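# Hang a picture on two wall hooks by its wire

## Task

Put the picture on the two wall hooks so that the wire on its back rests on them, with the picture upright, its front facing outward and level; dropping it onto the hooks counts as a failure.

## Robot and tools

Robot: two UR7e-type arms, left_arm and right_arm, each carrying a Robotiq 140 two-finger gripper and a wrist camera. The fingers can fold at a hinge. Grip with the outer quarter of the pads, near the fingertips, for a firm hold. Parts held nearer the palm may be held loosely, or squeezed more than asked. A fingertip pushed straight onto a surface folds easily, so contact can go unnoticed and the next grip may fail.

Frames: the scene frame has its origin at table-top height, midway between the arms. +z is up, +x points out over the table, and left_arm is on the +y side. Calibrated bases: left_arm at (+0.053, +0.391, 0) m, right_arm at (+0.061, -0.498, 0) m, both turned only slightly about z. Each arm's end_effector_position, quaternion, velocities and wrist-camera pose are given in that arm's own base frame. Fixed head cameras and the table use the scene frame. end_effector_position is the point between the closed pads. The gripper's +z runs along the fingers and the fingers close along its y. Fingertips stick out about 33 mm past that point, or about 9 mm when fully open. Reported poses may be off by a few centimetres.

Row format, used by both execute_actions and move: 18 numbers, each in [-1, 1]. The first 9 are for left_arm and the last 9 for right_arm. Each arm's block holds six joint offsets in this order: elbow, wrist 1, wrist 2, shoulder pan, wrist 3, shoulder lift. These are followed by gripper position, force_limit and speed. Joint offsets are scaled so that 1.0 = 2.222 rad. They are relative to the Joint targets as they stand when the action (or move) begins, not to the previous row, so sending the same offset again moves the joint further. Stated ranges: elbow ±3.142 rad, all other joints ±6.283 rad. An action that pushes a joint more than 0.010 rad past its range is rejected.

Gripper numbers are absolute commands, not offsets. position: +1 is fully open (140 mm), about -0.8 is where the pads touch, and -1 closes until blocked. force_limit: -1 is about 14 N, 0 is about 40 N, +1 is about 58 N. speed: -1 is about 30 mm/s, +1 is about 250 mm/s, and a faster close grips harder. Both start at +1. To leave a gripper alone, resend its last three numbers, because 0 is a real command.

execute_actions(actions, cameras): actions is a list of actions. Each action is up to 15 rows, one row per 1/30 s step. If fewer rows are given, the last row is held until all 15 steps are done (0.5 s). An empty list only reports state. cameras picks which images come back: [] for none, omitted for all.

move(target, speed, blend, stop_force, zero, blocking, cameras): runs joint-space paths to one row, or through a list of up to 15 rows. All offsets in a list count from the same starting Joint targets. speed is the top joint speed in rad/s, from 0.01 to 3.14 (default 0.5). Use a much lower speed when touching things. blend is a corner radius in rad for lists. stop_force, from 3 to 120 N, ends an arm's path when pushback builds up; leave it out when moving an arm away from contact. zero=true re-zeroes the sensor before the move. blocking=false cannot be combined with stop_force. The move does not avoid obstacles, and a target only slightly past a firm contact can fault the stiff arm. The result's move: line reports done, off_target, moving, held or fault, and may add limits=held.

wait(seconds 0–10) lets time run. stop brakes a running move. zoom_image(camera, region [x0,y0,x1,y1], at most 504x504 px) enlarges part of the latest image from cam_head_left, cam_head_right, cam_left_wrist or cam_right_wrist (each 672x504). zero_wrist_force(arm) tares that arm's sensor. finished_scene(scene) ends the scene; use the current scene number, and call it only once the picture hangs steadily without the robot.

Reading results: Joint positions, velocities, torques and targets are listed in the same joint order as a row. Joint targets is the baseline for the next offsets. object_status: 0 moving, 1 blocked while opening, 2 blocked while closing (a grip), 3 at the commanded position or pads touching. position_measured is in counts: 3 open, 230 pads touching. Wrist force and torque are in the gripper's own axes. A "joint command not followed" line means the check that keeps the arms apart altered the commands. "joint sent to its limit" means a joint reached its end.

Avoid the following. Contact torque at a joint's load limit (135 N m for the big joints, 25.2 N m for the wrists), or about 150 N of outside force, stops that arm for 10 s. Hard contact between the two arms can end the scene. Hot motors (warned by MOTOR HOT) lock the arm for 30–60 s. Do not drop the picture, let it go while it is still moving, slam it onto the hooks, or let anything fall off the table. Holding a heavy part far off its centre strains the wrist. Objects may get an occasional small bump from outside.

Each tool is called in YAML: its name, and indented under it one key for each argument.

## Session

execute_actions:
  actions: []

zoom_image:
  camera: "cam_head_right"
  region: [220, 110, 440, 280]

zoom_image:
  camera: "cam_head_left"
  region: [220, 110, 440, 280]

Scene clock: 0.00 s.
left_arm: end_effector_position=(+0.4614, -0.4078, +0.1125) position_measured=3 object_status=3 end_effector_quat_wxyz=(+0.005, +0.999, -0.032, +0.005) | right_arm: end_effector_position=(+0.5434, +0.1761, +0.3199) position_measured=3 object_status=3 end_effector_quat_wxyz=(-0.572, +0.756, +0.182, +0.261)
Joint names: [elbow, wrist 1, wrist 2, shoulder pan, wrist 3, shoulder lift]
Joint positions: left_arm=[1.632 -1.963 -1.569 -0.943 2.262 -1.255] | right_arm=[1.748 -0.892 -0.386 -0.517 1.463 -1.447]
Joint velocities: within noise
Joint torques (N m): no reading
Motor temperatures (°C): left_arm=[32 40 34 27 38 29] | right_arm=[29 31 39 31 39 32]
Wrist force (N): no reading
Wrist torque (N m): no reading
Wrist force, peak (N): no reading
Joint targets: left_arm=[1.632 -1.963 -1.569 -0.943 2.262 -1.255] | right_arm=[1.748 -0.892 -0.386 -0.517 1.463 -1.447]
Tool commands: left_gripper/position=+1.0 left_gripper/force_limit=+1.0 left_gripper/speed=+1.0 right_gripper/position=+1.0 right_gripper/force_limit=+1.0 right_gripper/speed=+1.0
camera_calibration:
cam_left_wrist: T_world_to_cam=[[-0.0864463, -0.993354, 0.075991, -0.368534], [-0.942965, 0.106197, 0.315499, 0.45301], [-0.321473, -0.0443831, -0.945878, 0.378388], [0, 0, 0, 1]] pos_world=[0.516955, -0.397399, 0.24299]
cam_right_wrist: T_world_to_cam=[[0.544509, -0.294723, -0.785269, 0.0171819], [-0.836216, -0.263546, -0.480923, 0.664836], [-0.0652154, 0.918521, -0.389955, 0.140819], [0, 0, 0, 1]] pos_world=[0.555774, 0.0509338, 0.38814]

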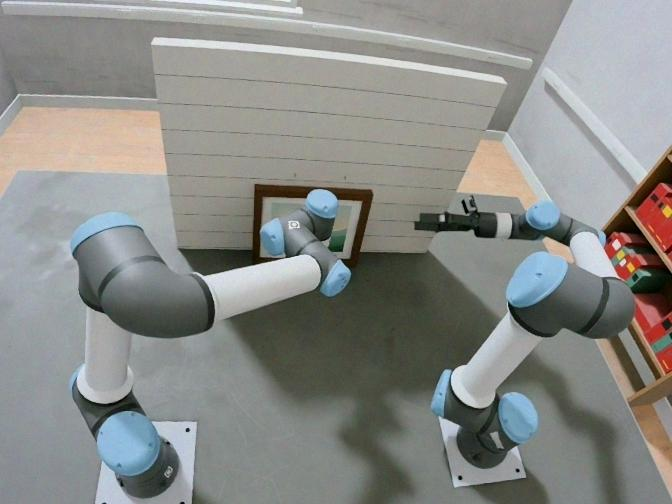

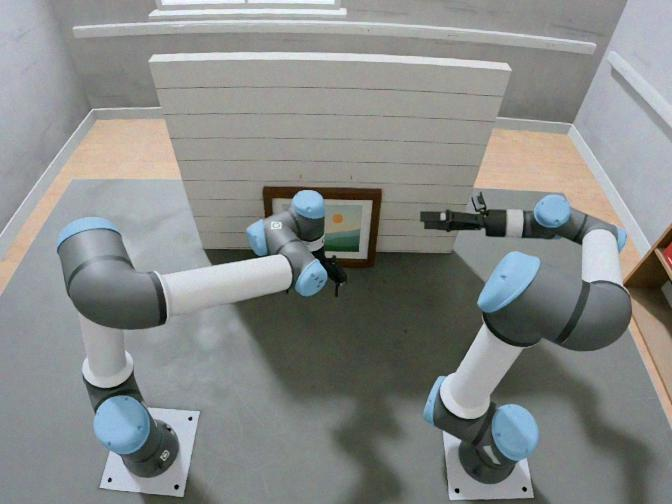

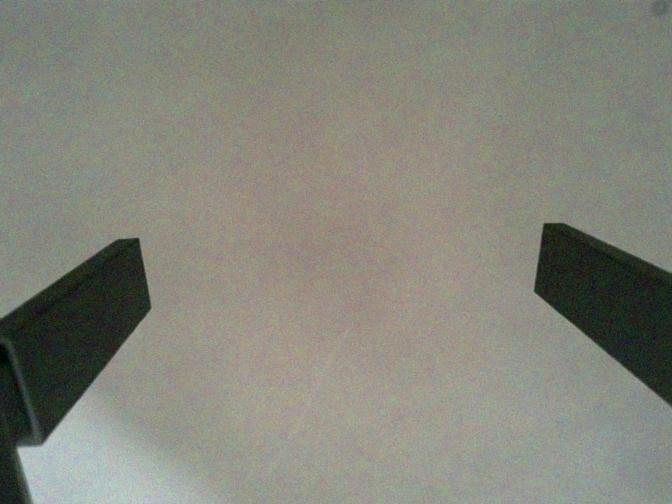

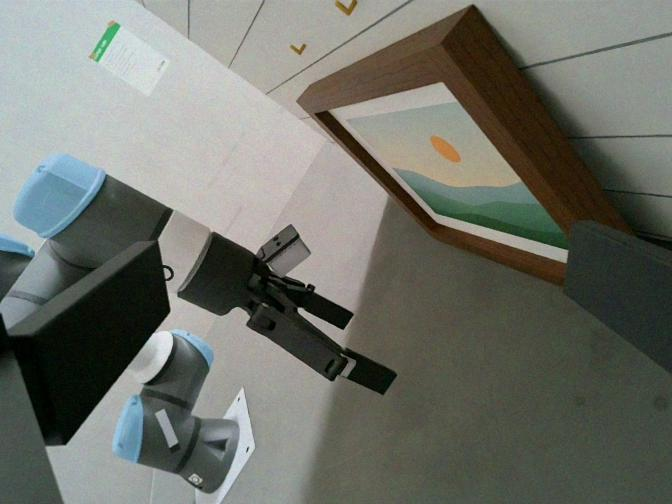

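Scaled by 2.291.

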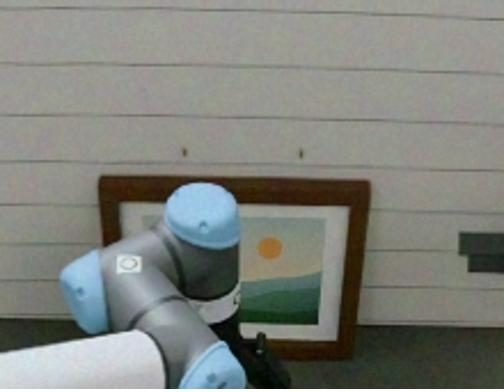

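Scaled by 2.291.

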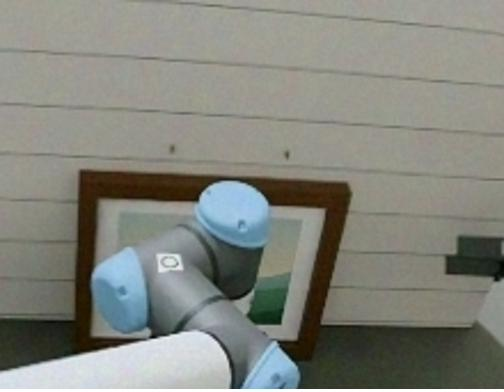

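move:
  target:
    - [0.1206,0.0572,0,0,0,-0.1778,1,1,0,0,0,0,0,0,0,1,1,1]
    - [0.1206,0.9541,0.8366,-0.162,0.9266,-0.1778,1,1,0,-0.2016,0.1908,-0.0693,-0.0014,0.0486,0.2768,1,1,1]
    - [-0.0689,0.9163,0.8366,-0.162,0.9266,0.0495,1,1,0,-0.2016,0.1908,-0.0693,-0.0014,0.0486,0.2768,1,1,1]
  speed: [0.6,1.2,0.6]
  blend: [0.1,0.1,0]
  cameras: ["cam_head_right","cam_left_wrist","cam_right_wrist"]

zoom_image:
  camera: "cam_left_wrist"
  region: [250, 0, 590, 250]

zoom_image:
  camera: "cam_left_wrist"
  region: [250, 254, 590, 504]

zoom_image:
  camera: "cam_head_right"
  region: [240, 150, 400, 280]

Scene clock: 52.07 s.
left_arm: end_effector_position=(+0.5718, -0.4530, +0.2942) position_measured=3 object_status=3 end_effector_quat_wxyz=(+0.471, +0.527, +0.528, +0.471) | right_arm: end_effector_position=(+0.6122, +0.1107, +0.2000) position_measured=3 object_status=3 end_effector_quat_wxyz=(+0.707, -0.707, -0.007, +0.007)
Joint names: [elbow, wrist 1, wrist 2, shoulder pan, wrist 3, shoulder lift]
Joint positions: left_arm=[1.479 0.073 0.29 -1.303 4.321 -1.145] | right_arm=[1.3 -0.468 -0.54 -0.52 1.571 -0.832]
Joint velocities: within noise
Joint torques (N m): left_arm=[-30.34 1.76 -1.19 11.9 1.64 -34.76] | right_arm=[-6.26 -1.2 2.17 -9.4 -1.62 -47.3]
Motor temperatures (°C): left_arm=[32 40 34 27 38 29] | right_arm=[29 31 39 31 39 32]
Wrist force (N): left_arm=[0.3 -0.4 -0.1] | right_arm=[-1.5 0.4 0.2]
Wrist torque (N m): left_arm=[-0.37 -0.26 0.16] | right_arm=[0.24 0.19 -0.01]
Wrist force, peak (N): left_arm=[1.9 2.0 2.1] | right_arm=[-1.8 0.2 0.5]
Joint targets: left_arm=[1.479 0.073 0.290 -1.303 4.321 -1.145] | right_arm=[1.300 -0.468 -0.540 -0.520 1.571 -0.832]
move: done
camera_calibration:
cam_left_wrist: T_world_to_cam=[[0.0475657, -0.023004, 0.998603, -0.326269], [-0.328183, -0.944594, -0.0061277, -0.228315], [0.943416, -0.327433, -0.0524798, -0.530625], [0, 0, 0, 1]] pos_world=[0.44119, -0.396915, 0.296567]
cam_right_wrist: T_world_to_cam=[[-0.0319048, -0.0174821, -0.999338, 0.231324], [-0.944495, -0.326561, 0.0358666, 0.617397], [-0.326972, 0.945015, -0.00609293, 0.23912], [0, 0, 0, 1]] pos_world=[0.668694, -0.0203107, 0.210484]
Images, in order (width x height): cam_head_right 672x504, cam_left_wrist 672x504, cam_right_wrist 672x504.

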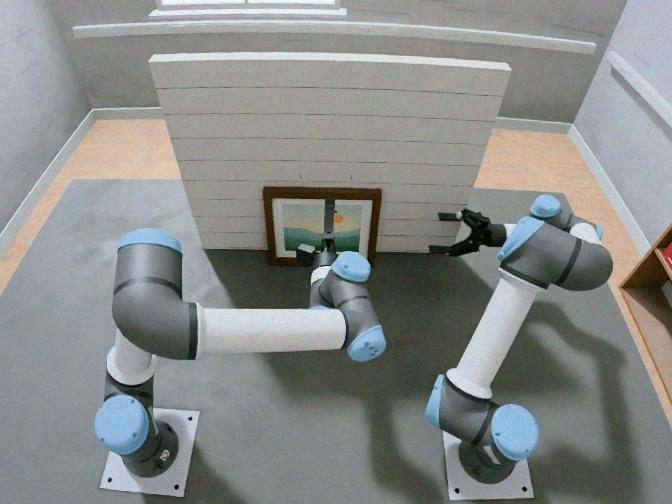

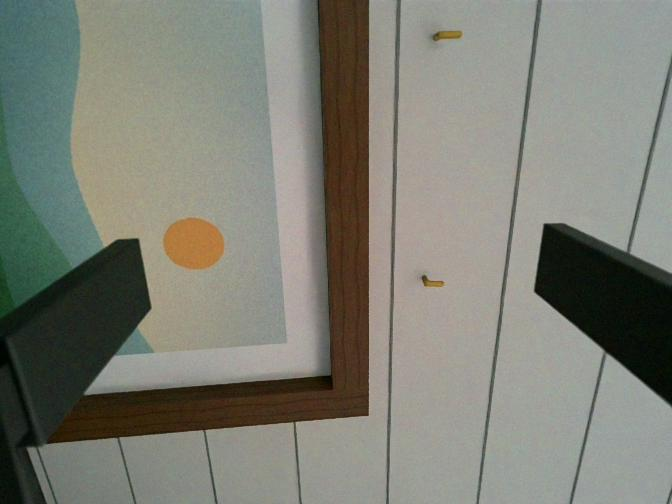

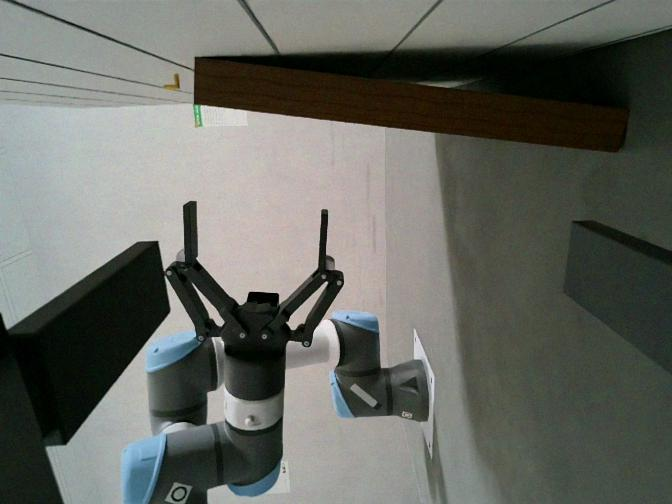

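Scaled by 1.482.

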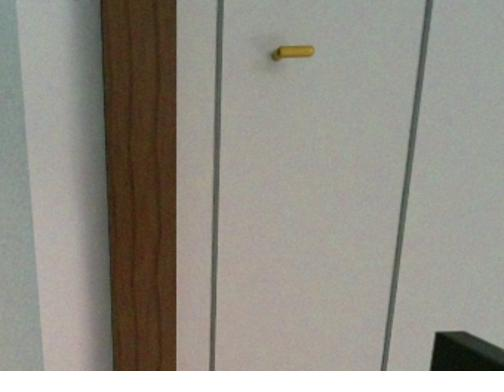

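Scaled by 1.482.

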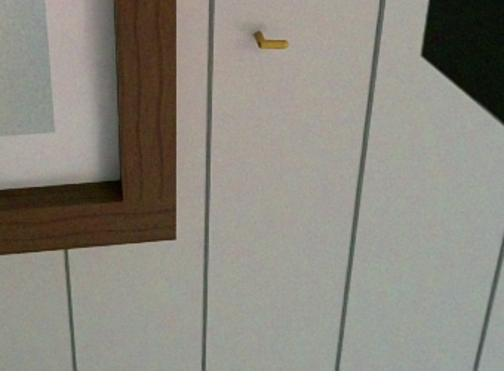

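Scaled by 3.150.

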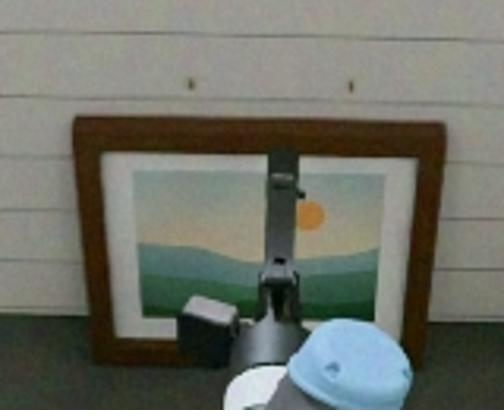

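move:
  target: [0.1206,-0.1769,-0.1557,-0.1456,0.8771,-0.1269,1,1,0,0,0,0,0,0,0,1,1,1]
  speed: 1.0
  cameras: ["cam_left_wrist"]

zoom_image:
  camera: "cam_left_wrist"
  region: [100, 60, 350, 260]

zoom_image:
  camera: "cam_left_wrist"
  region: [330, 60, 580, 260]

Scene clock: 85.00 s.
left_arm: end_effector_position=(+0.4201, -0.4398, +0.3601) position_measured=3 object_status=3 end_effector_quat_wxyz=(+0.005, +0.707, +0.005, +0.707) | right_arm: end_effector_position=(+0.6122, +0.1107, +0.1999) position_measured=3 object_status=3 end_effector_quat_wxyz=(+0.707, -0.707, -0.007, +0.007)
Joint names: [elbow, wrist 1, wrist 2, shoulder pan, wrist 3, shoulder lift]
Joint positions: left_arm=[1.747 -0.32 -0.056 -1.626 6.27 -1.427] | right_arm=[1.3 -0.468 -0.54 -0.52 1.571 -0.832]
Joint velocities: within noise
Joint torques (N m): left_arm=[-32.55 1.06 1.04 12.54 1.64 -23.7] | right_arm=[-21.21 0.04 1.42 5.53 -0.94 -46.56]
Motor temperatures (°C): left_arm=[32 40 34 27 38 29] | right_arm=[29 31 39 31 39 32]
Wrist force (N): left_arm=[0.6 2.2 -0.9] | right_arm=[-1.5 0.4 0.4]
Wrist torque (N m): left_arm=[0.18 -0.26 0.19] | right_arm=[0.24 0.19 0.00]
Wrist force, peak (N): left_arm=[0.8 2.4 -1.9] | right_arm=[-1.7 0.3 0.5]
Joint targets: left_arm=[1.747 -0.320 -0.056 -1.626 6.270 -1.427] | right_arm=[1.300 -0.468 -0.540 -0.520 1.571 -0.832]
move: done
camera_calibration:
cam_left_wrist: T_world_to_cam=[[-0.0650323, -0.997842, -0.00911065, -0.403069], [-0.326244, 0.0298888, -0.944813, 0.500482], [0.943046, -0.0584711, -0.327484, -0.162275], [0, 0, 0, 1]] pos_world=[0.290099, -0.426646, 0.416047]
Images, in order (width x height): cam_left_wrist 672x504.

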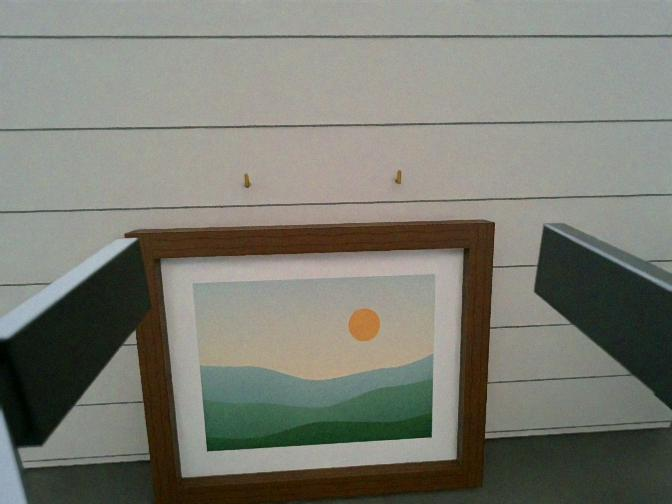

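Scaled by 2.016.

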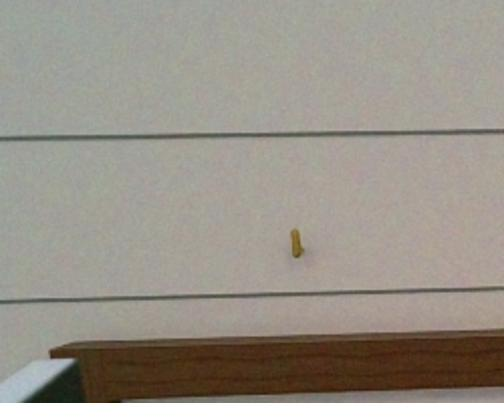

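Scaled by 2.016.

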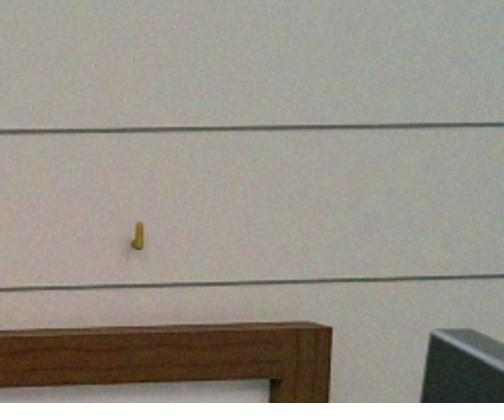

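move:
  target: [-0.1237,0.1425,0.1951,0.1875,-0.8321,0.1216,-1,0.4,-0.5,0,0,0,0,0,0,1,1,1]
  speed: 1.0
  cameras: ["cam_left_wrist","cam_right_wrist"]

zoom_image:
  camera: "cam_right_wrist"
  region: [150, 30, 400, 180]

Scene clock: 138.07 s.
left_arm: end_effector_position=(+0.6152, -0.4329, +0.2999) position_measured=233 object_status=3 end_effector_quat_wxyz=(+0.471, +0.527, +0.528, +0.471) end_effector_velocity=(+0.000, +0.000, +0.000) end_effector_angular_velocity=(-0.005, +0.000, +0.000) | right_arm: end_effector_position=(+0.6122, +0.1107, +0.2000) position_measured=3 object_status=3 end_effector_quat_wxyz=(+0.707, -0.707, -0.007, +0.007)
Joint names: [elbow, wrist 1, wrist 2, shoulder pan, wrist 3, shoulder lift]
Joint positions: left_arm=[1.472 -0.003 0.377 -1.21 4.421 -1.157] | right_arm=[1.3 -0.468 -0.54 -0.52 1.571 -0.832]
Joint velocities: left_arm=[0 0 0 0 -0.005 0] | right_arm=[within noise]
Joint torques (N m): left_arm=[-8.35 -0.73 -1.24 -10.36 -1.67 -47.98] | right_arm=[-27.64 1.37 0.37 8.96 -0.94 -46.41]
Motor temperatures (°C): left_arm=[32 40 34 27 38 29] | right_arm=[29 31 39 31 39 32]
Wrist force (N): left_arm=[0.5 -0.8 -0.4] | right_arm=[-1.6 0.2 0.4]
Wrist torque (N m): left_arm=[-0.38 -0.27 0.15] | right_arm=[0.19 0.22 -0.01]
Wrist force, peak (N): left_arm=[0.6 2.8 -1.1] | right_arm=[-1.7 0.5 0.4]
Joint targets: left_arm=[1.472 -0.003 0.377 -1.210 4.421 -1.157] | right_arm=[1.300 -0.468 -0.540 -0.520 1.571 -0.832]
move: done
camera_calibration:
cam_left_wrist: T_world_to_cam=[[0.0474469, -0.0224399, 0.998622, -0.333198], [-0.328362, -0.944535, -0.00562325, -0.195096], [0.943359, -0.327643, -0.0521837, -0.564836], [0, 0, 0, 1]] pos_world=[0.484591, -0.376816, 0.302166]
cam_right_wrist: T_world_to_cam=[[-0.031904, -0.0174851, -0.999338, 0.231324], [-0.944465, -0.32665, 0.0358675, 0.617374], [-0.327061, 0.944984, -0.00609263, 0.239179], [0, 0, 0, 1]] pos_world=[0.668694, -0.0203105, 0.210484]
Images, in order (width x height): cam_left_wrist 672x504, cam_right_wrist 672x504.

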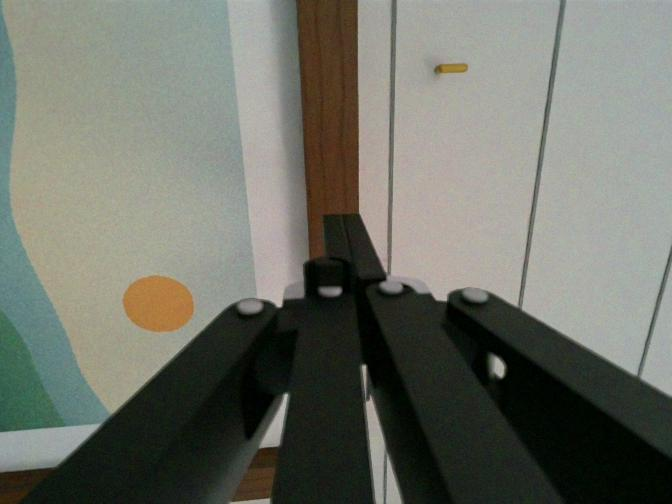

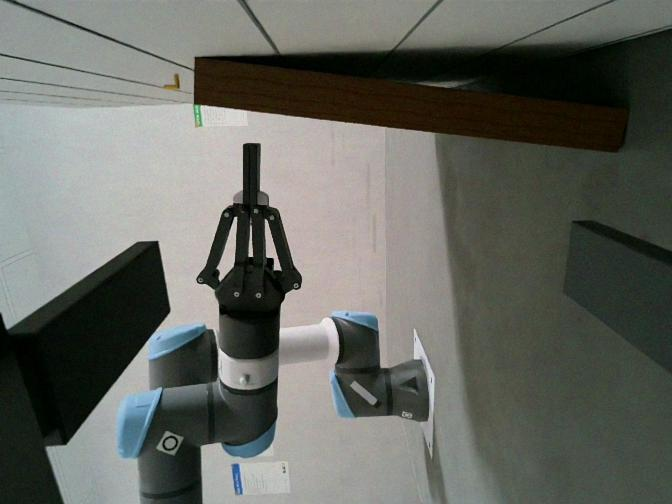

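Scaled by 2.016.

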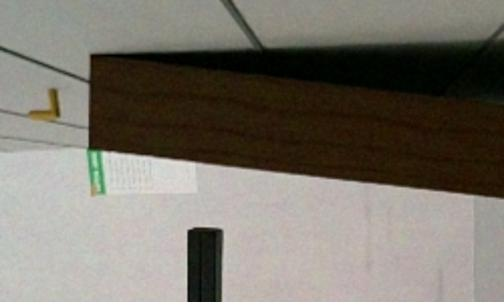

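move:
  target: [-0.0285,-0.0136,0.0302,0.0316,0.0225,0.0216,-1,0.4,-0.5,0,0,0,0,0,0,1,1,1]
  speed: 0.018
  stop_force: 4
  cameras: ["cam_left_wrist","cam_right_wrist"]

Scene clock: 163.70 s.
left_arm: end_effector_position=(+0.6482, -0.4330, +0.2963) position_measured=233 object_status=3 end_effector_quat_wxyz=(+0.471, +0.527, +0.528, +0.471) | right_arm: end_effector_position=(+0.6122, +0.1107, +0.2000) position_measured=3 object_status=3 end_effector_quat_wxyz=(+0.707, -0.707, -0.007, +0.007)
Joint names: [elbow, wrist 1, wrist 2, shoulder pan, wrist 3, shoulder lift]
Joint positions: left_arm=[1.419 -0.028 0.433 -1.151 4.463 -1.117] | right_arm=[1.3 -0.468 -0.54 -0.52 1.571 -0.832]
Joint velocities: within noise
Joint torques (N m): left_arm=[-10.28 0.93 -1.63 -8.38 -1.42 -50.16] | right_arm=[-27.93 2.63 -0.39 10.13 -0.77 -46.67]
Motor temperatures (°C): left_arm=[32 40 34 27 38 29] | right_arm=[29 31 39 31 39 32]
Wrist force (N): left_arm=[0.8 0.5 -6.4] | right_arm=[-1.4 0.3 0.4]
Wrist torque (N m): left_arm=[-0.24 -0.14 0.14] | right_arm=[0.19 0.17 -0.01]
Wrist force, peak (N): left_arm=[3.4 -1.1 -31.5] | right_arm=[-1.8 0.3 0.4]
Joint targets: left_arm=[1.419 -0.028 0.433 -1.151 4.463 -1.117] | right_arm=[1.300 -0.468 -0.540 -0.520 1.571 -0.832]
move: contact (left_arm); left_arm: the shoulder pan is farthest, 0.012 rad from its target
camera_calibration:
cam_left_wrist: T_world_to_cam=[[0.0480456, -0.0225375, 0.998591, -0.331608], [-0.32815, -0.94461, -0.00553074, -0.18454], [0.943403, -0.327422, -0.05278, -0.595941], [0, 0, 0, 1]] pos_world=[0.517588, -0.376916, 0.298666]
cam_right_wrist: T_world_to_cam=[[-0.031904, -0.0174851, -0.999338, 0.231324], [-0.944465, -0.32665, 0.0358675, 0.617374], [-0.327061, 0.944984, -0.00609263, 0.239179], [0, 0, 0, 1]] pos_world=[0.668694, -0.0203105, 0.210484]
Images, in order (width x height): cam_left_wrist 672x504, cam_right_wrist 672x504.

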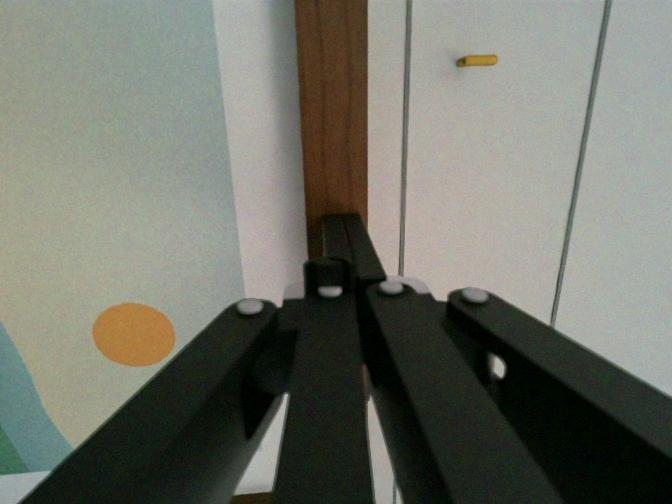

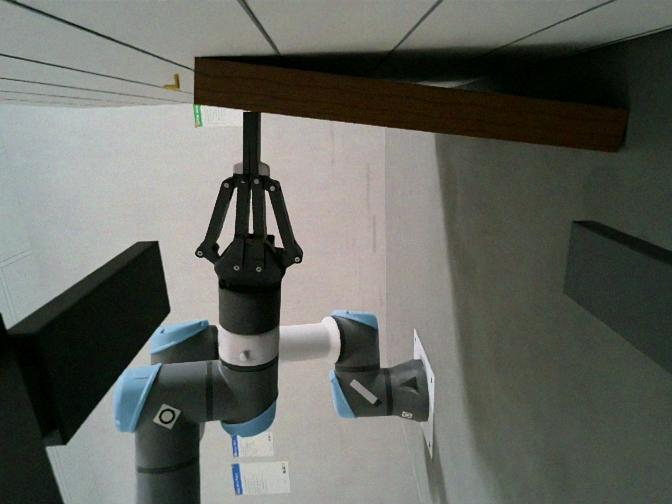

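move:
  target: [0.0076,0.0033,-0.0075,-0.0083,-0.0059,-0.0056,-1,0.4,-0.5,0,0,0,0,0,0,1,1,1]
  speed: 0.05
  cameras: []

move:
  target: [0,0,0,0,0,0,-0.078,0.2,-0.5,0,0,0,0,0,0,1,1,1]
  cameras: []

move:
  target: [-0.0142,-0.0068,0.0151,0.0158,0.0113,0.0108,-0.078,0.2,-0.5,0,0,0,0,0,0,1,1,1]
  speed: 0.03
  stop_force: 5
  cameras: ["cam_left_wrist","cam_right_wrist"]

zoom_image:
  camera: "cam_right_wrist"
  region: [150, 30, 400, 180]

Scene clock: 178.93 s.
left_arm: end_effector_position=(+0.6375, -0.4336, +0.2971) position_measured=233 object_status=3 end_effector_quat_wxyz=(+0.471, +0.528, +0.528, +0.470) | right_arm: end_effector_position=(+0.6122, +0.1107, +0.2000) position_measured=3 object_status=3 end_effector_quat_wxyz=(+0.707, -0.707, -0.007, +0.007)
Joint names: [elbow, wrist 1, wrist 2, shoulder pan, wrist 3, shoulder lift]
Joint positions: left_arm=[1.437 -0.021 0.416 -1.17 4.449 -1.129] | right_arm=[1.3 -0.468 -0.54 -0.52 1.571 -0.832]
Joint velocities: within noise
Joint torques (N m): left_arm=[-32.26 -0.57 1.05 11.23 1.46 -33.74] | right_arm=[-28.35 3.62 -0.89 9.5 -0.49 -47.37]
Motor temperatures (°C): left_arm=[32 40 34 27 38 29] | right_arm=[29 31 39 31 39 32]
Wrist force (N): left_arm=[0.2 -0.5 -0.7] | right_arm=[-1.3 0.3 0.2]
Wrist torque (N m): left_arm=[-0.33 -0.21 0.14] | right_arm=[0.20 0.15 0.00]
Wrist force, peak (N): left_arm=[0.9 0.1 -6.9] | right_arm=[-1.7 0.3 0.5]
Joint targets: left_arm=[1.436 -0.021 0.416 -1.170 4.449 -1.129] | right_arm=[1.300 -0.468 -0.540 -0.520 1.571 -0.832]
move: done
No camera images: "cameras" was empty.

Scene clock: 179.93 s.
left_arm: end_effector_position=(+0.6377, -0.4336, +0.2971) position_measured=138 object_status=0 end_effector_quat_wxyz=(+0.471, +0.528, +0.528, +0.470) | right_arm: end_effector_position=(+0.6122, +0.1107, +0.2000) position_measured=3 object_status=3 end_effector_quat_wxyz=(+0.707, -0.707, -0.007, +0.007)
Joint names: [elbow, wrist 1, wrist 2, shoulder pan, wrist 3, shoulder lift]
Joint positions: left_arm=[1.436 -0.021 0.416 -1.17 4.449 -1.129] | right_arm=[1.3 -0.468 -0.54 -0.52 1.571 -0.832]
Joint velocities: within noise
Joint torques (N m): left_arm=[-32.57 -1.05 0.82 12.1 1.78 -37.82] | right_arm=[-28.26 3.7 -1.11 10.91 -0.35 -46.47]
Motor temperatures (°C): left_arm=[32 40 34 27 38 29] | right_arm=[29 31 39 31 39 32]
Wrist force (N): left_arm=[0.5 -0.7 -0.4] | right_arm=[-1.3 0.2 0.5]
Wrist torque (N m): left_arm=[-0.38 -0.27 0.13] | right_arm=[0.19 0.15 0.00]
Wrist force, peak (N): left_arm=[0.5 -0.4 -0.8] | right_arm=[-1.7 0.3 0.4]
Joint targets: left_arm=[1.436 -0.021 0.416 -1.170 4.449 -1.129] | right_arm=[1.300 -0.468 -0.540 -0.520 1.571 -0.832]
move: done
No camera images: "cameras" was empty.

Scene clock: 182.17 s.
left_arm: end_effector_position=(+0.6579, -0.4329, +0.2951) position_measured=138 object_status=3 end_effector_quat_wxyz=(+0.471, +0.528, +0.527, +0.471) | right_arm: end_effector_position=(+0.6122, +0.1107, +0.2000) position_measured=3 object_status=3 end_effector_quat_wxyz=(+0.707, -0.707, -0.007, +0.007)
Joint names: [elbow, wrist 1, wrist 2, shoulder pan, wrist 3, shoulder lift]
Joint positions: left_arm=[1.405 -0.036 0.45 -1.135 4.475 -1.105] | right_arm=[1.3 -0.468 -0.54 -0.52 1.571 -0.832]
Joint velocities: within noise
Joint torques (N m): left_arm=[-10.85 1.11 -1.91 -10.72 -1.25 -52.14] | right_arm=[-27.6 3.62 -1.45 10.78 -0.21 -47.24]
Motor temperatures (°C): left_arm=[32 40 34 27 38 29] | right_arm=[29 31 39 31 39 32]
Wrist force (N): left_arm=[0.2 -0.7 -0.2] | right_arm=[-1.3 0.1 0.4]
Wrist torque (N m): left_arm=[-0.38 -0.21 0.11] | right_arm=[0.16 0.14 0.00]
Wrist force, peak (N): left_arm=[0.3 -0.6 -1.0] | right_arm=[-1.7 0.5 0.4]
Joint targets: left_arm=[1.405 -0.036 0.450 -1.135 4.475 -1.105] | right_arm=[1.300 -0.468 -0.540 -0.520 1.571 -0.832]
move: done
camera_calibration:
cam_left_wrist: T_world_to_cam=[[0.047546, -0.0227314, 0.99861, -0.330587], [-0.329152, -0.944259, -0.00582258, -0.180427], [0.943079, -0.328418, -0.0523778, -0.605423], [0, 0, 0, 1]] pos_world=[0.527292, -0.376715, 0.297367]
cam_right_wrist: T_world_to_cam=[[-0.031904, -0.0174851, -0.999338, 0.231324], [-0.944465, -0.32665, 0.0358675, 0.617374], [-0.327061, 0.944984, -0.00609263, 0.239179], [0, 0, 0, 1]] pos_world=[0.668694, -0.0203105, 0.210484]
Images, in order (width x height): cam_left_wrist 672x504, cam_right_wrist 672x504.

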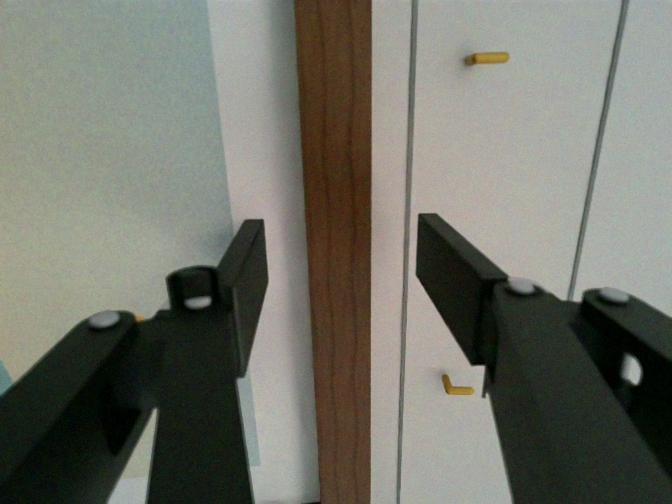

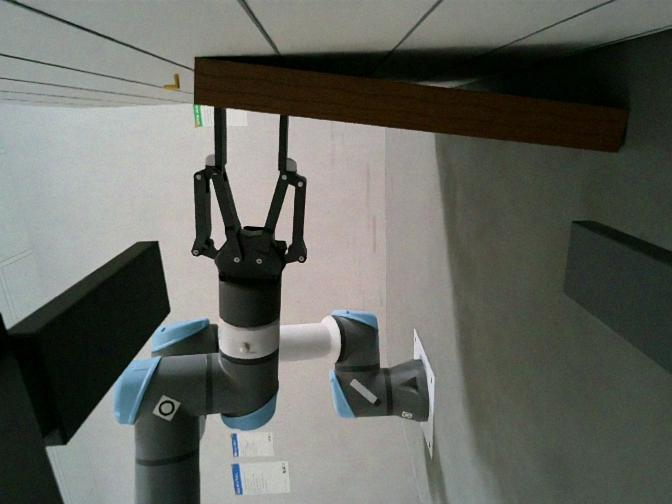

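Scaled by 2.016.

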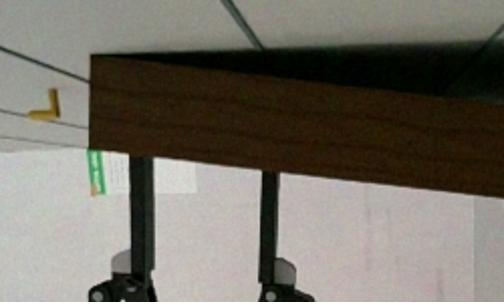

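move:
  target: [0,0,0,0,0,0,-1,0.4,-1,0,0,0,0,0,0,1,1,1]
  cameras: []

wait:
  seconds: 0.7
  cameras: []

Scene clock: 192.40 s.
left_arm: end_effector_position=(+0.6579, -0.4329, +0.2951) position_measured=196 object_status=0 end_effector_quat_wxyz=(+0.471, +0.528, +0.527, +0.471) | right_arm: end_effector_position=(+0.6122, +0.1107, +0.2000) position_measured=3 object_status=3 end_effector_quat_wxyz=(+0.707, -0.707, -0.007, +0.007)
Joint names: [elbow, wrist 1, wrist 2, shoulder pan, wrist 3, shoulder lift]
Joint positions: left_arm=[1.405 -0.036 0.45 -1.135 4.475 -1.105] | right_arm=[1.3 -0.468 -0.54 -0.52 1.571 -0.832]
Joint velocities: within noise
Joint torques (N m): left_arm=[-19.97 -0.65 -0.96 -6.77 -1.21 -51.09] | right_arm=[-27.86 3.53 -2.11 9.47 -0.03 -46.4]
Motor temperatures (°C): left_arm=[32 40 34 27 38 29] | right_arm=[29 31 38 31 39 32]
Wrist force (N): left_arm=[0.3 -7.5 0.1] | right_arm=[-1.6 0.3 0.4]
Wrist torque (N m): left_arm=[-0.05 -0.28 0.08] | right_arm=[0.22 0.21 -0.01]
Wrist force, peak (N): left_arm=[0.3 -9.0 -2.1] | right_arm=[-1.7 0.4 0.4]
Joint targets: left_arm=[1.405 -0.036 0.450 -1.135 4.475 -1.105] | right_arm=[1.300 -0.468 -0.540 -0.520 1.571 -0.832]
move: done
No camera images: "cameras" was empty.

Scene clock: 193.10 s.
left_arm: end_effector_position=(+0.6579, -0.4329, +0.2951) position_measured=196 object_status=2 end_effector_quat_wxyz=(+0.471, +0.528, +0.527, +0.471) | right_arm: end_effector_position=(+0.6122, +0.1107, +0.2000) position_measured=3 object_status=3 end_effector_quat_wxyz=(+0.707, -0.707, -0.007, +0.007)
Joint names: [elbow, wrist 1, wrist 2, shoulder pan, wrist 3, shoulder lift]
Joint positions: left_arm=[1.405 -0.036 0.45 -1.135 4.475 -1.105] | right_arm=[1.3 -0.468 -0.54 -0.52 1.571 -0.832]
Joint velocities: within noise
Joint torques (N m): left_arm=[-21.32 -0.95 -0.81 -3.73 -1.18 -50.84] | right_arm=[-27.82 3.5 -2.25 10.14 0.17 -46.95]
Motor temperatures (°C): left_arm=[32 40 34 27 38 29] | right_arm=[29 31 38 31 39 32]
Wrist force (N): left_arm=[0.1 -8.0 0.6] | right_arm=[-1.3 0.4 0.3]
Wrist torque (N m): left_arm=[-0.15 -0.21 0.07] | right_arm=[0.23 0.15 0.00]
Wrist force, peak (N): left_arm=[0.1 -8.2 0.7] | right_arm=[-1.6 0.3 0.4]
Joint targets: left_arm=[1.405 -0.036 0.450 -1.135 4.475 -1.105] | right_arm=[1.300 -0.468 -0.540 -0.520 1.571 -0.832]
Tool commands: left_gripper/position=-1.0 left_gripper/force_limit=+0.4 left_gripper/speed=-1.0 right_gripper/position=+1.0 right_gripper/force_limit=+1.0 right_gripper/speed=+1.0
wait: 0.70 s; at rest by 0.17 s
No camera images: "cameras" was empty.

move:
  target:
    - [-0.0064,0.0256,-0.0096,-0.0099,-0.0066,-0.0135,-1,0.4,-1,0,0,0,0,0,0,1,1,1]
    - [0.0086,0.1042,-0.0662,-0.0698,-0.0611,-0.0559,-1,0.4,-1,0,0,0,0,0,0,1,1,1]
  speed: [0.04,0.12]
  cameras: ["cam_right_wrist","cam_head_right"]

zoom_image:
  camera: "cam_right_wrist"
  region: [100, 80, 560, 300]

zoom_image:
  camera: "cam_right_wrist"
  region: [150, 100, 400, 220]

Scene clock: 219.30 s.
left_arm: end_effector_position=(+0.5728, -0.4332, +0.3597) position_measured=196 object_status=2 end_effector_quat_wxyz=(+0.471, +0.528, +0.527, +0.471) | right_arm: end_effector_position=(+0.6122, +0.1107, +0.2000) position_measured=3 object_status=3 end_effector_quat_wxyz=(+0.707, -0.707, -0.007, +0.007)
Joint names: [elbow, wrist 1, wrist 2, shoulder pan, wrist 3, shoulder lift]
Joint positions: left_arm=[1.424 0.195 0.303 -1.29 4.339 -1.229] | right_arm=[1.3 -0.468 -0.54 -0.52 1.571 -0.832]
Joint velocities: within noise
Joint torques (N m): left_arm=[-29.13 -1.07 0.41 12.75 2.09 -38.23] | right_arm=[-27.87 3.51 -2.26 9.58 0.58 -46.59]
Motor temperatures (°C): left_arm=[32 40 34 27 38 29] | right_arm=[29 31 38 31 39 32]
Wrist force (N): left_arm=[0.4 -7.9 0.6] | right_arm=[-1.5 0.2 0.2]
Wrist torque (N m): left_arm=[-0.13 -0.27 0.11] | right_arm=[0.19 0.19 -0.01]
Wrist force, peak (N): left_arm=[0.8 -8.6 2.0] | right_arm=[-1.7 0.3 0.3]
Joint targets: left_arm=[1.424 0.195 0.303 -1.290 4.339 -1.229] | right_arm=[1.300 -0.468 -0.540 -0.520 1.571 -0.832]
move: done
camera_calibration:
cam_right_wrist: T_world_to_cam=[[-0.031904, -0.0174851, -0.999338, 0.231324], [-0.944465, -0.32665, 0.0358675, 0.617374], [-0.327061, 0.944984, -0.00609263, 0.239179], [0, 0, 0, 1]] pos_world=[0.668694, -0.0203105, 0.210484]
Images, in order (width x height): cam_head_right 672x504, cam_right_wrist 672x504.

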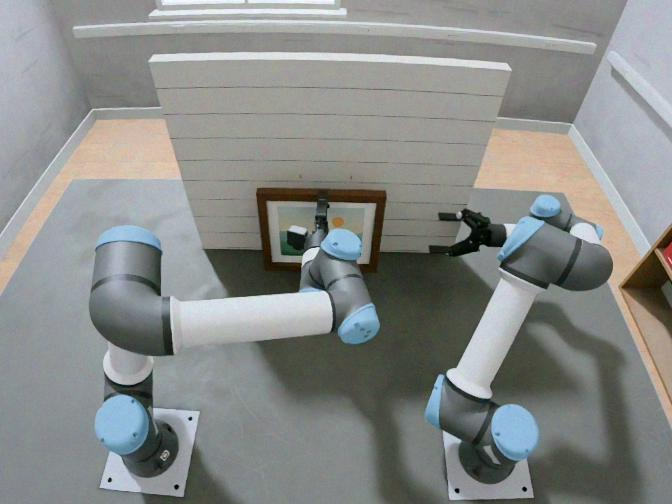

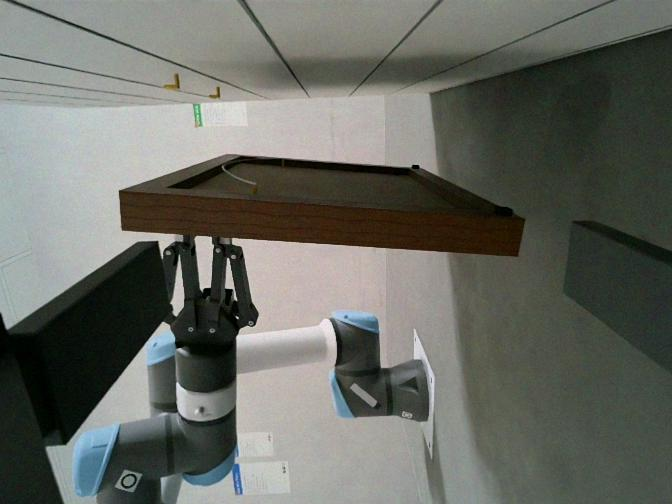

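Scaled by 1.096.

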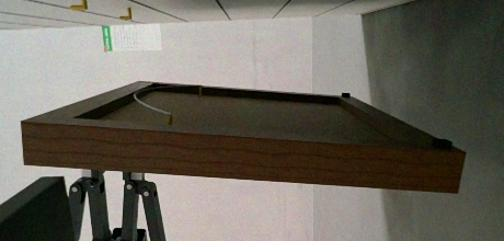

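Scaled by 2.016.

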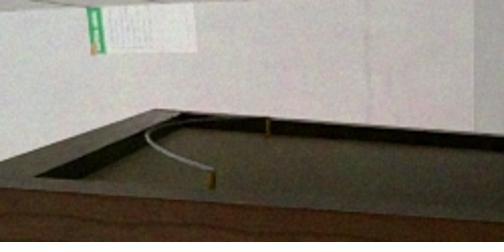

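move:
  target: [-0.126,-0.0562,0.0099,0.0194,0.2031,-0.0303,-1,0.4,-1,0,0,0,0,0,0,1,1,1]
  speed: 0.2
  cameras: ["cam_right_wrist","cam_head_right"]

zoom_image:
  camera: "cam_right_wrist"
  region: [0, 60, 336, 260]

zoom_image:
  camera: "cam_head_right"
  region: [240, 110, 420, 250]

Scene clock: 256.87 s.
left_arm: end_effector_position=(+0.6001, -0.4416, +0.5403) position_measured=196 object_status=2 end_effector_quat_wxyz=(+0.507, +0.493, +0.494, +0.506) | right_arm: end_effector_position=(+0.6122, +0.1107, +0.2000) position_measured=3 object_status=3 end_effector_quat_wxyz=(+0.707, -0.707, -0.007, +0.007)
Joint names: [elbow, wrist 1, wrist 2, shoulder pan, wrist 3, shoulder lift]
Joint positions: left_arm=[1.144 0.07 0.325 -1.247 4.79 -1.297] | right_arm=[1.3 -0.468 -0.54 -0.52 1.571 -0.832]
Joint velocities: within noise
Joint torques (N m): left_arm=[-15.39 -0.32 -0.27 -9.37 0.41 -36.36] | right_arm=[-26.77 3.06 -2.25 10.12 0.38 -46.47]
Motor temperatures (°C): left_arm=[32 40 34 27 38 29] | right_arm=[29 31 38 31 39 32]
Wrist force (N): left_arm=[0.4 -8.3 -0.8] | right_arm=[-1.5 0.2 0.5]
Wrist torque (N m): left_arm=[-0.12 -0.29 0.10] | right_arm=[0.19 0.19 -0.01]
Wrist force, peak (N): left_arm=[0.9 -9.8 0.2] | right_arm=[-1.7 0.3 0.4]
Joint targets: left_arm=[1.144 0.070 0.325 -1.247 4.790 -1.297] | right_arm=[1.300 -0.468 -0.540 -0.520 1.571 -0.832]
move: done
camera_calibration:
cam_right_wrist: T_world_to_cam=[[-0.031904, -0.0174851, -0.999338, 0.231324], [-0.944465, -0.32665, 0.0358675, 0.617374], [-0.327061, 0.944984, -0.00609263, 0.239179], [0, 0, 0, 1]] pos_world=[0.668694, -0.0203105, 0.210484]
Images, in order (width x height): cam_head_right 672x504, cam_right_wrist 672x504.

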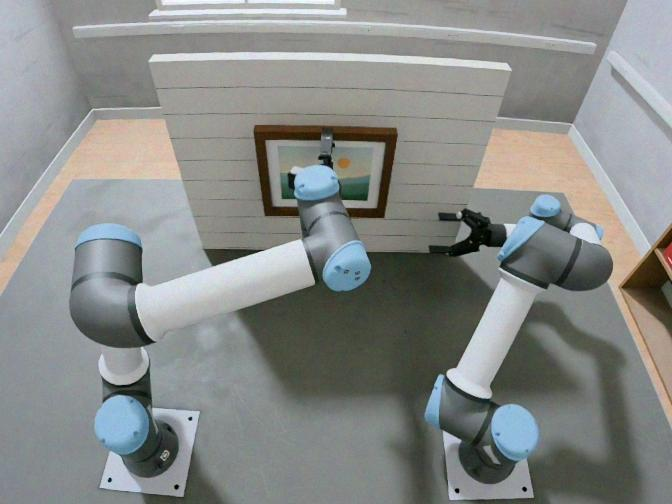

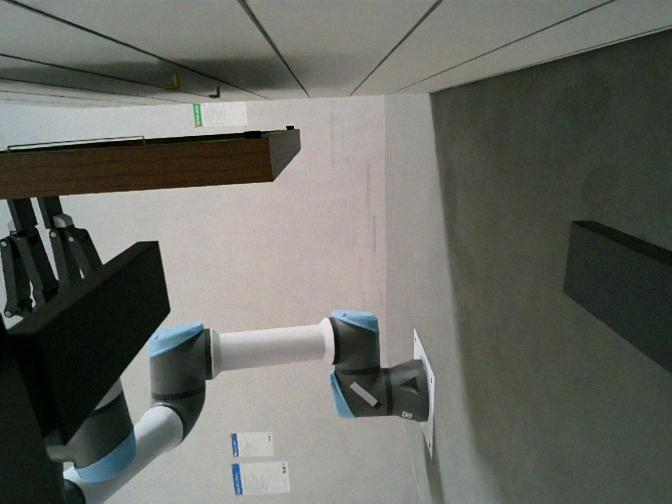

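Scaled by 1.500.

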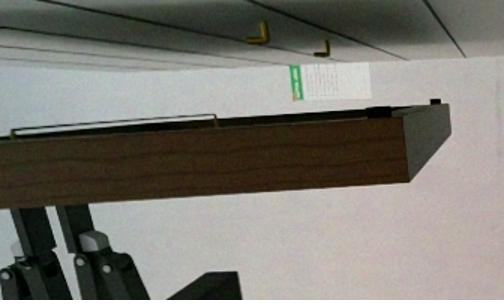

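Scaled by 2.800.

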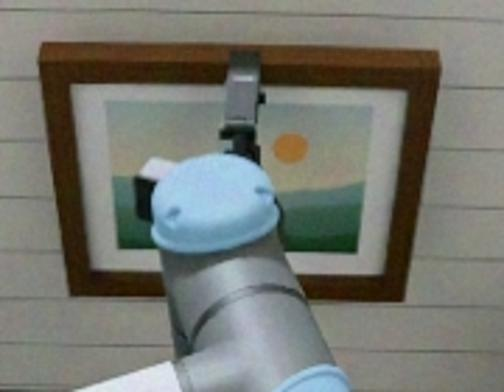

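move:
  target: [-0.0693,0.0855,0.0254,0.0259,-0.0525,0.0402,-1,0.4,-1,0,0,0,0,0,0,1,1,1]
  speed: 0.08
  cameras: ["cam_right_wrist","cam_head_right"]

zoom_image:
  camera: "cam_right_wrist"
  region: [0, 40, 336, 240]

Scene clock: 288.00 s.
left_arm: end_effector_position=(+0.6322, -0.4417, +0.5400) position_measured=196 object_status=2 end_effector_quat_wxyz=(+0.496, +0.504, +0.504, +0.496) end_effector_velocity=(+0.000, +0.001, +0.000) end_effector_angular_velocity=(+0.000, -0.002, +0.001) | right_arm: end_effector_position=(+0.6122, +0.1107, +0.2000) position_measured=3 object_status=3 end_effector_quat_wxyz=(+0.707, -0.707, -0.007, +0.007)
Joint names: [elbow, wrist 1, wrist 2, shoulder pan, wrist 3, shoulder lift]
Joint positions: left_arm=[0.989 0.261 0.381 -1.189 4.673 -1.207] | right_arm=[1.3 -0.468 -0.54 -0.52 1.571 -0.832]
Joint velocities: left_arm=[0.006 -0.007 -0.001 0 0.005 -0.003] | right_arm=[within noise]
Joint torques (N m): left_arm=[-15.45 -2.92 -1.29 -8.97 1.91 -53.62] | right_arm=[-28.22 2.91 -2.11 9.85 0.47 -46.06]
Motor temperatures (°C): left_arm=[32 40 34 27 38 29] | right_arm=[29 31 38 31 39 32]
Wrist force (N): left_arm=[0.4 -7.9 -0.6] | right_arm=[-1.5 0.2 0.4]
Wrist torque (N m): left_arm=[-0.03 -0.28 0.09] | right_arm=[0.19 0.19 -0.01]
Wrist force, peak (N): left_arm=[0.6 -8.7 -0.6] | right_arm=[-1.7 0.4 0.4]
Joint targets: left_arm=[0.990 0.260 0.381 -1.189 4.673 -1.207] | right_arm=[1.300 -0.468 -0.540 -0.520 1.571 -0.832]
move: done
camera_calibration:
cam_right_wrist: T_world_to_cam=[[-0.031904, -0.0174851, -0.999338, 0.231324], [-0.944465, -0.32665, 0.0358675, 0.617374], [-0.327061, 0.944984, -0.00609263, 0.239179], [0, 0, 0, 1]] pos_world=[0.668694, -0.0203105, 0.210484]
Images, in order (width x height): cam_head_right 672x504, cam_right_wrist 672x504.

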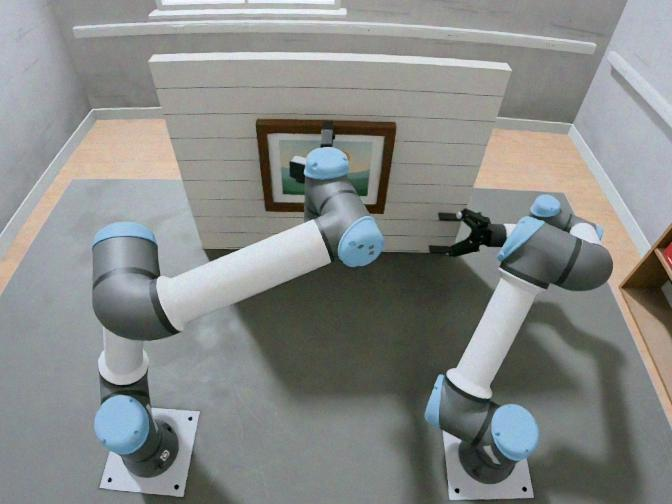

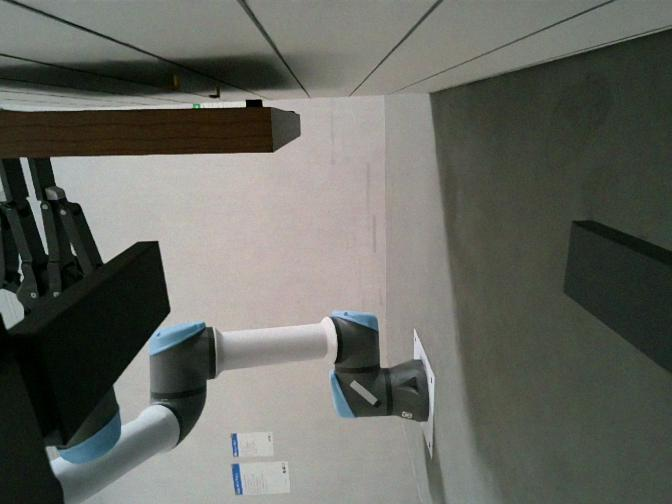

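Scaled by 1.500.

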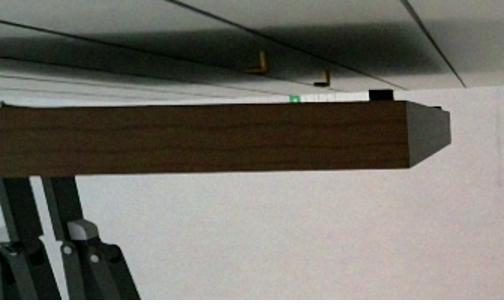

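move:
  target: [-0.0449,0.0109,0.0306,0.0305,0.0029,0.0312,-1,0.4,-1,0,0,0,0,0,0,1,1,1]
  speed: 0.015
  stop_force: 4
  cameras: ["cam_right_wrist","cam_head_right"]

zoom_image:
  camera: "cam_right_wrist"
  region: [0, 40, 336, 240]

zoom_image:
  camera: "cam_head_right"
  region: [240, 100, 420, 240]

Scene clock: 302.33 s.
left_arm: end_effector_position=(+0.6560, -0.4422, +0.5402) position_measured=196 object_status=2 end_effector_quat_wxyz=(+0.496, +0.504, +0.504, +0.496) | right_arm: end_effector_position=(+0.6122, +0.1107, +0.2000) position_measured=3 object_status=3 end_effector_quat_wxyz=(+0.707, -0.707, -0.007, +0.007)
Joint names: [elbow, wrist 1, wrist 2, shoulder pan, wrist 3, shoulder lift]
Joint positions: left_arm=[0.93 0.275 0.422 -1.149 4.677 -1.166] | right_arm=[1.3 -0.468 -0.54 -0.52 1.571 -0.832]
Joint velocities: within noise
Joint torques (N m): left_arm=[-14.67 -3.14 -1.05 -8.96 -0.88 -53.58] | right_arm=[-27.06 2.85 -2.19 9.74 0.49 -46.55]
Motor temperatures (°C): left_arm=[32 40 34 27 38 29] | right_arm=[29 31 38 31 39 32]
Wrist force (N): left_arm=[1.4 -6.7 -4.9] | right_arm=[-1.4 0.3 0.5]
Wrist torque (N m): left_arm=[0.21 -0.32 0.07] | right_arm=[0.22 0.17 0.00]
Wrist force, peak (N): left_arm=[1.3 -6.6 -9.4] | right_arm=[-1.7 0.4 0.3]
Joint targets: left_arm=[0.930 0.275 0.422 -1.149 4.677 -1.166] | right_arm=[1.300 -0.468 -0.540 -0.520 1.571 -0.832]
move: contact (left_arm); left_arm: the elbow is farthest, 0.040 rad from its target
camera_calibration:
cam_right_wrist: T_world_to_cam=[[-0.031904, -0.0174851, -0.999338, 0.231324], [-0.944465, -0.32665, 0.0358675, 0.617374], [-0.327061, 0.944984, -0.00609263, 0.239179], [0, 0, 0, 1]] pos_world=[0.668694, -0.0203105, 0.210484]
Images, in order (width x height): cam_head_right 672x504, cam_right_wrist 672x504.

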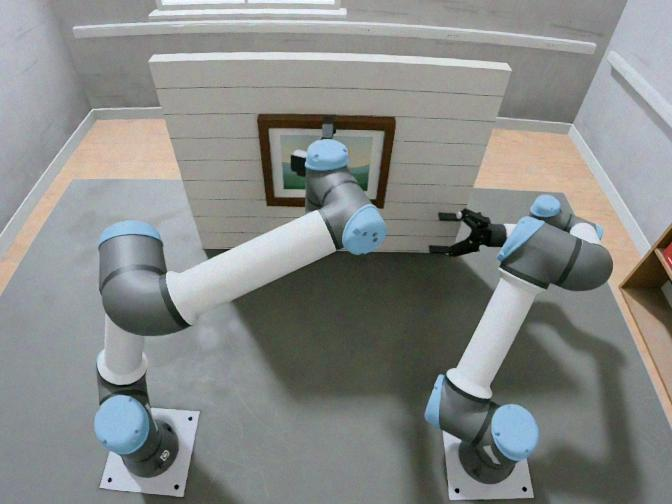

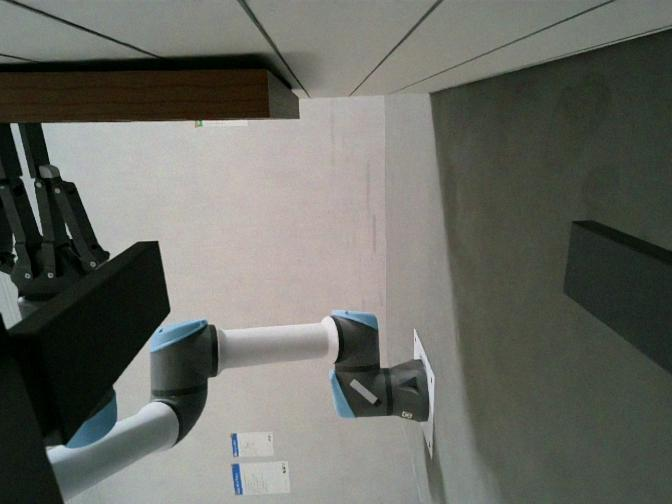

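Scaled by 1.500.

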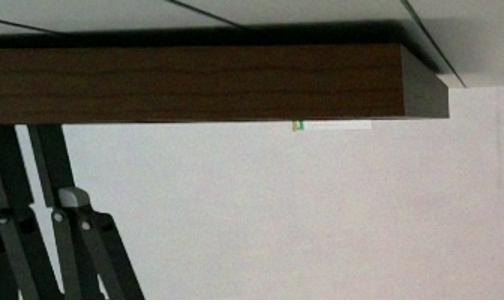

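Scaled by 2.800.

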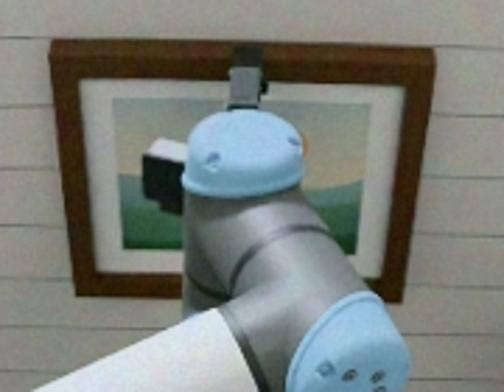

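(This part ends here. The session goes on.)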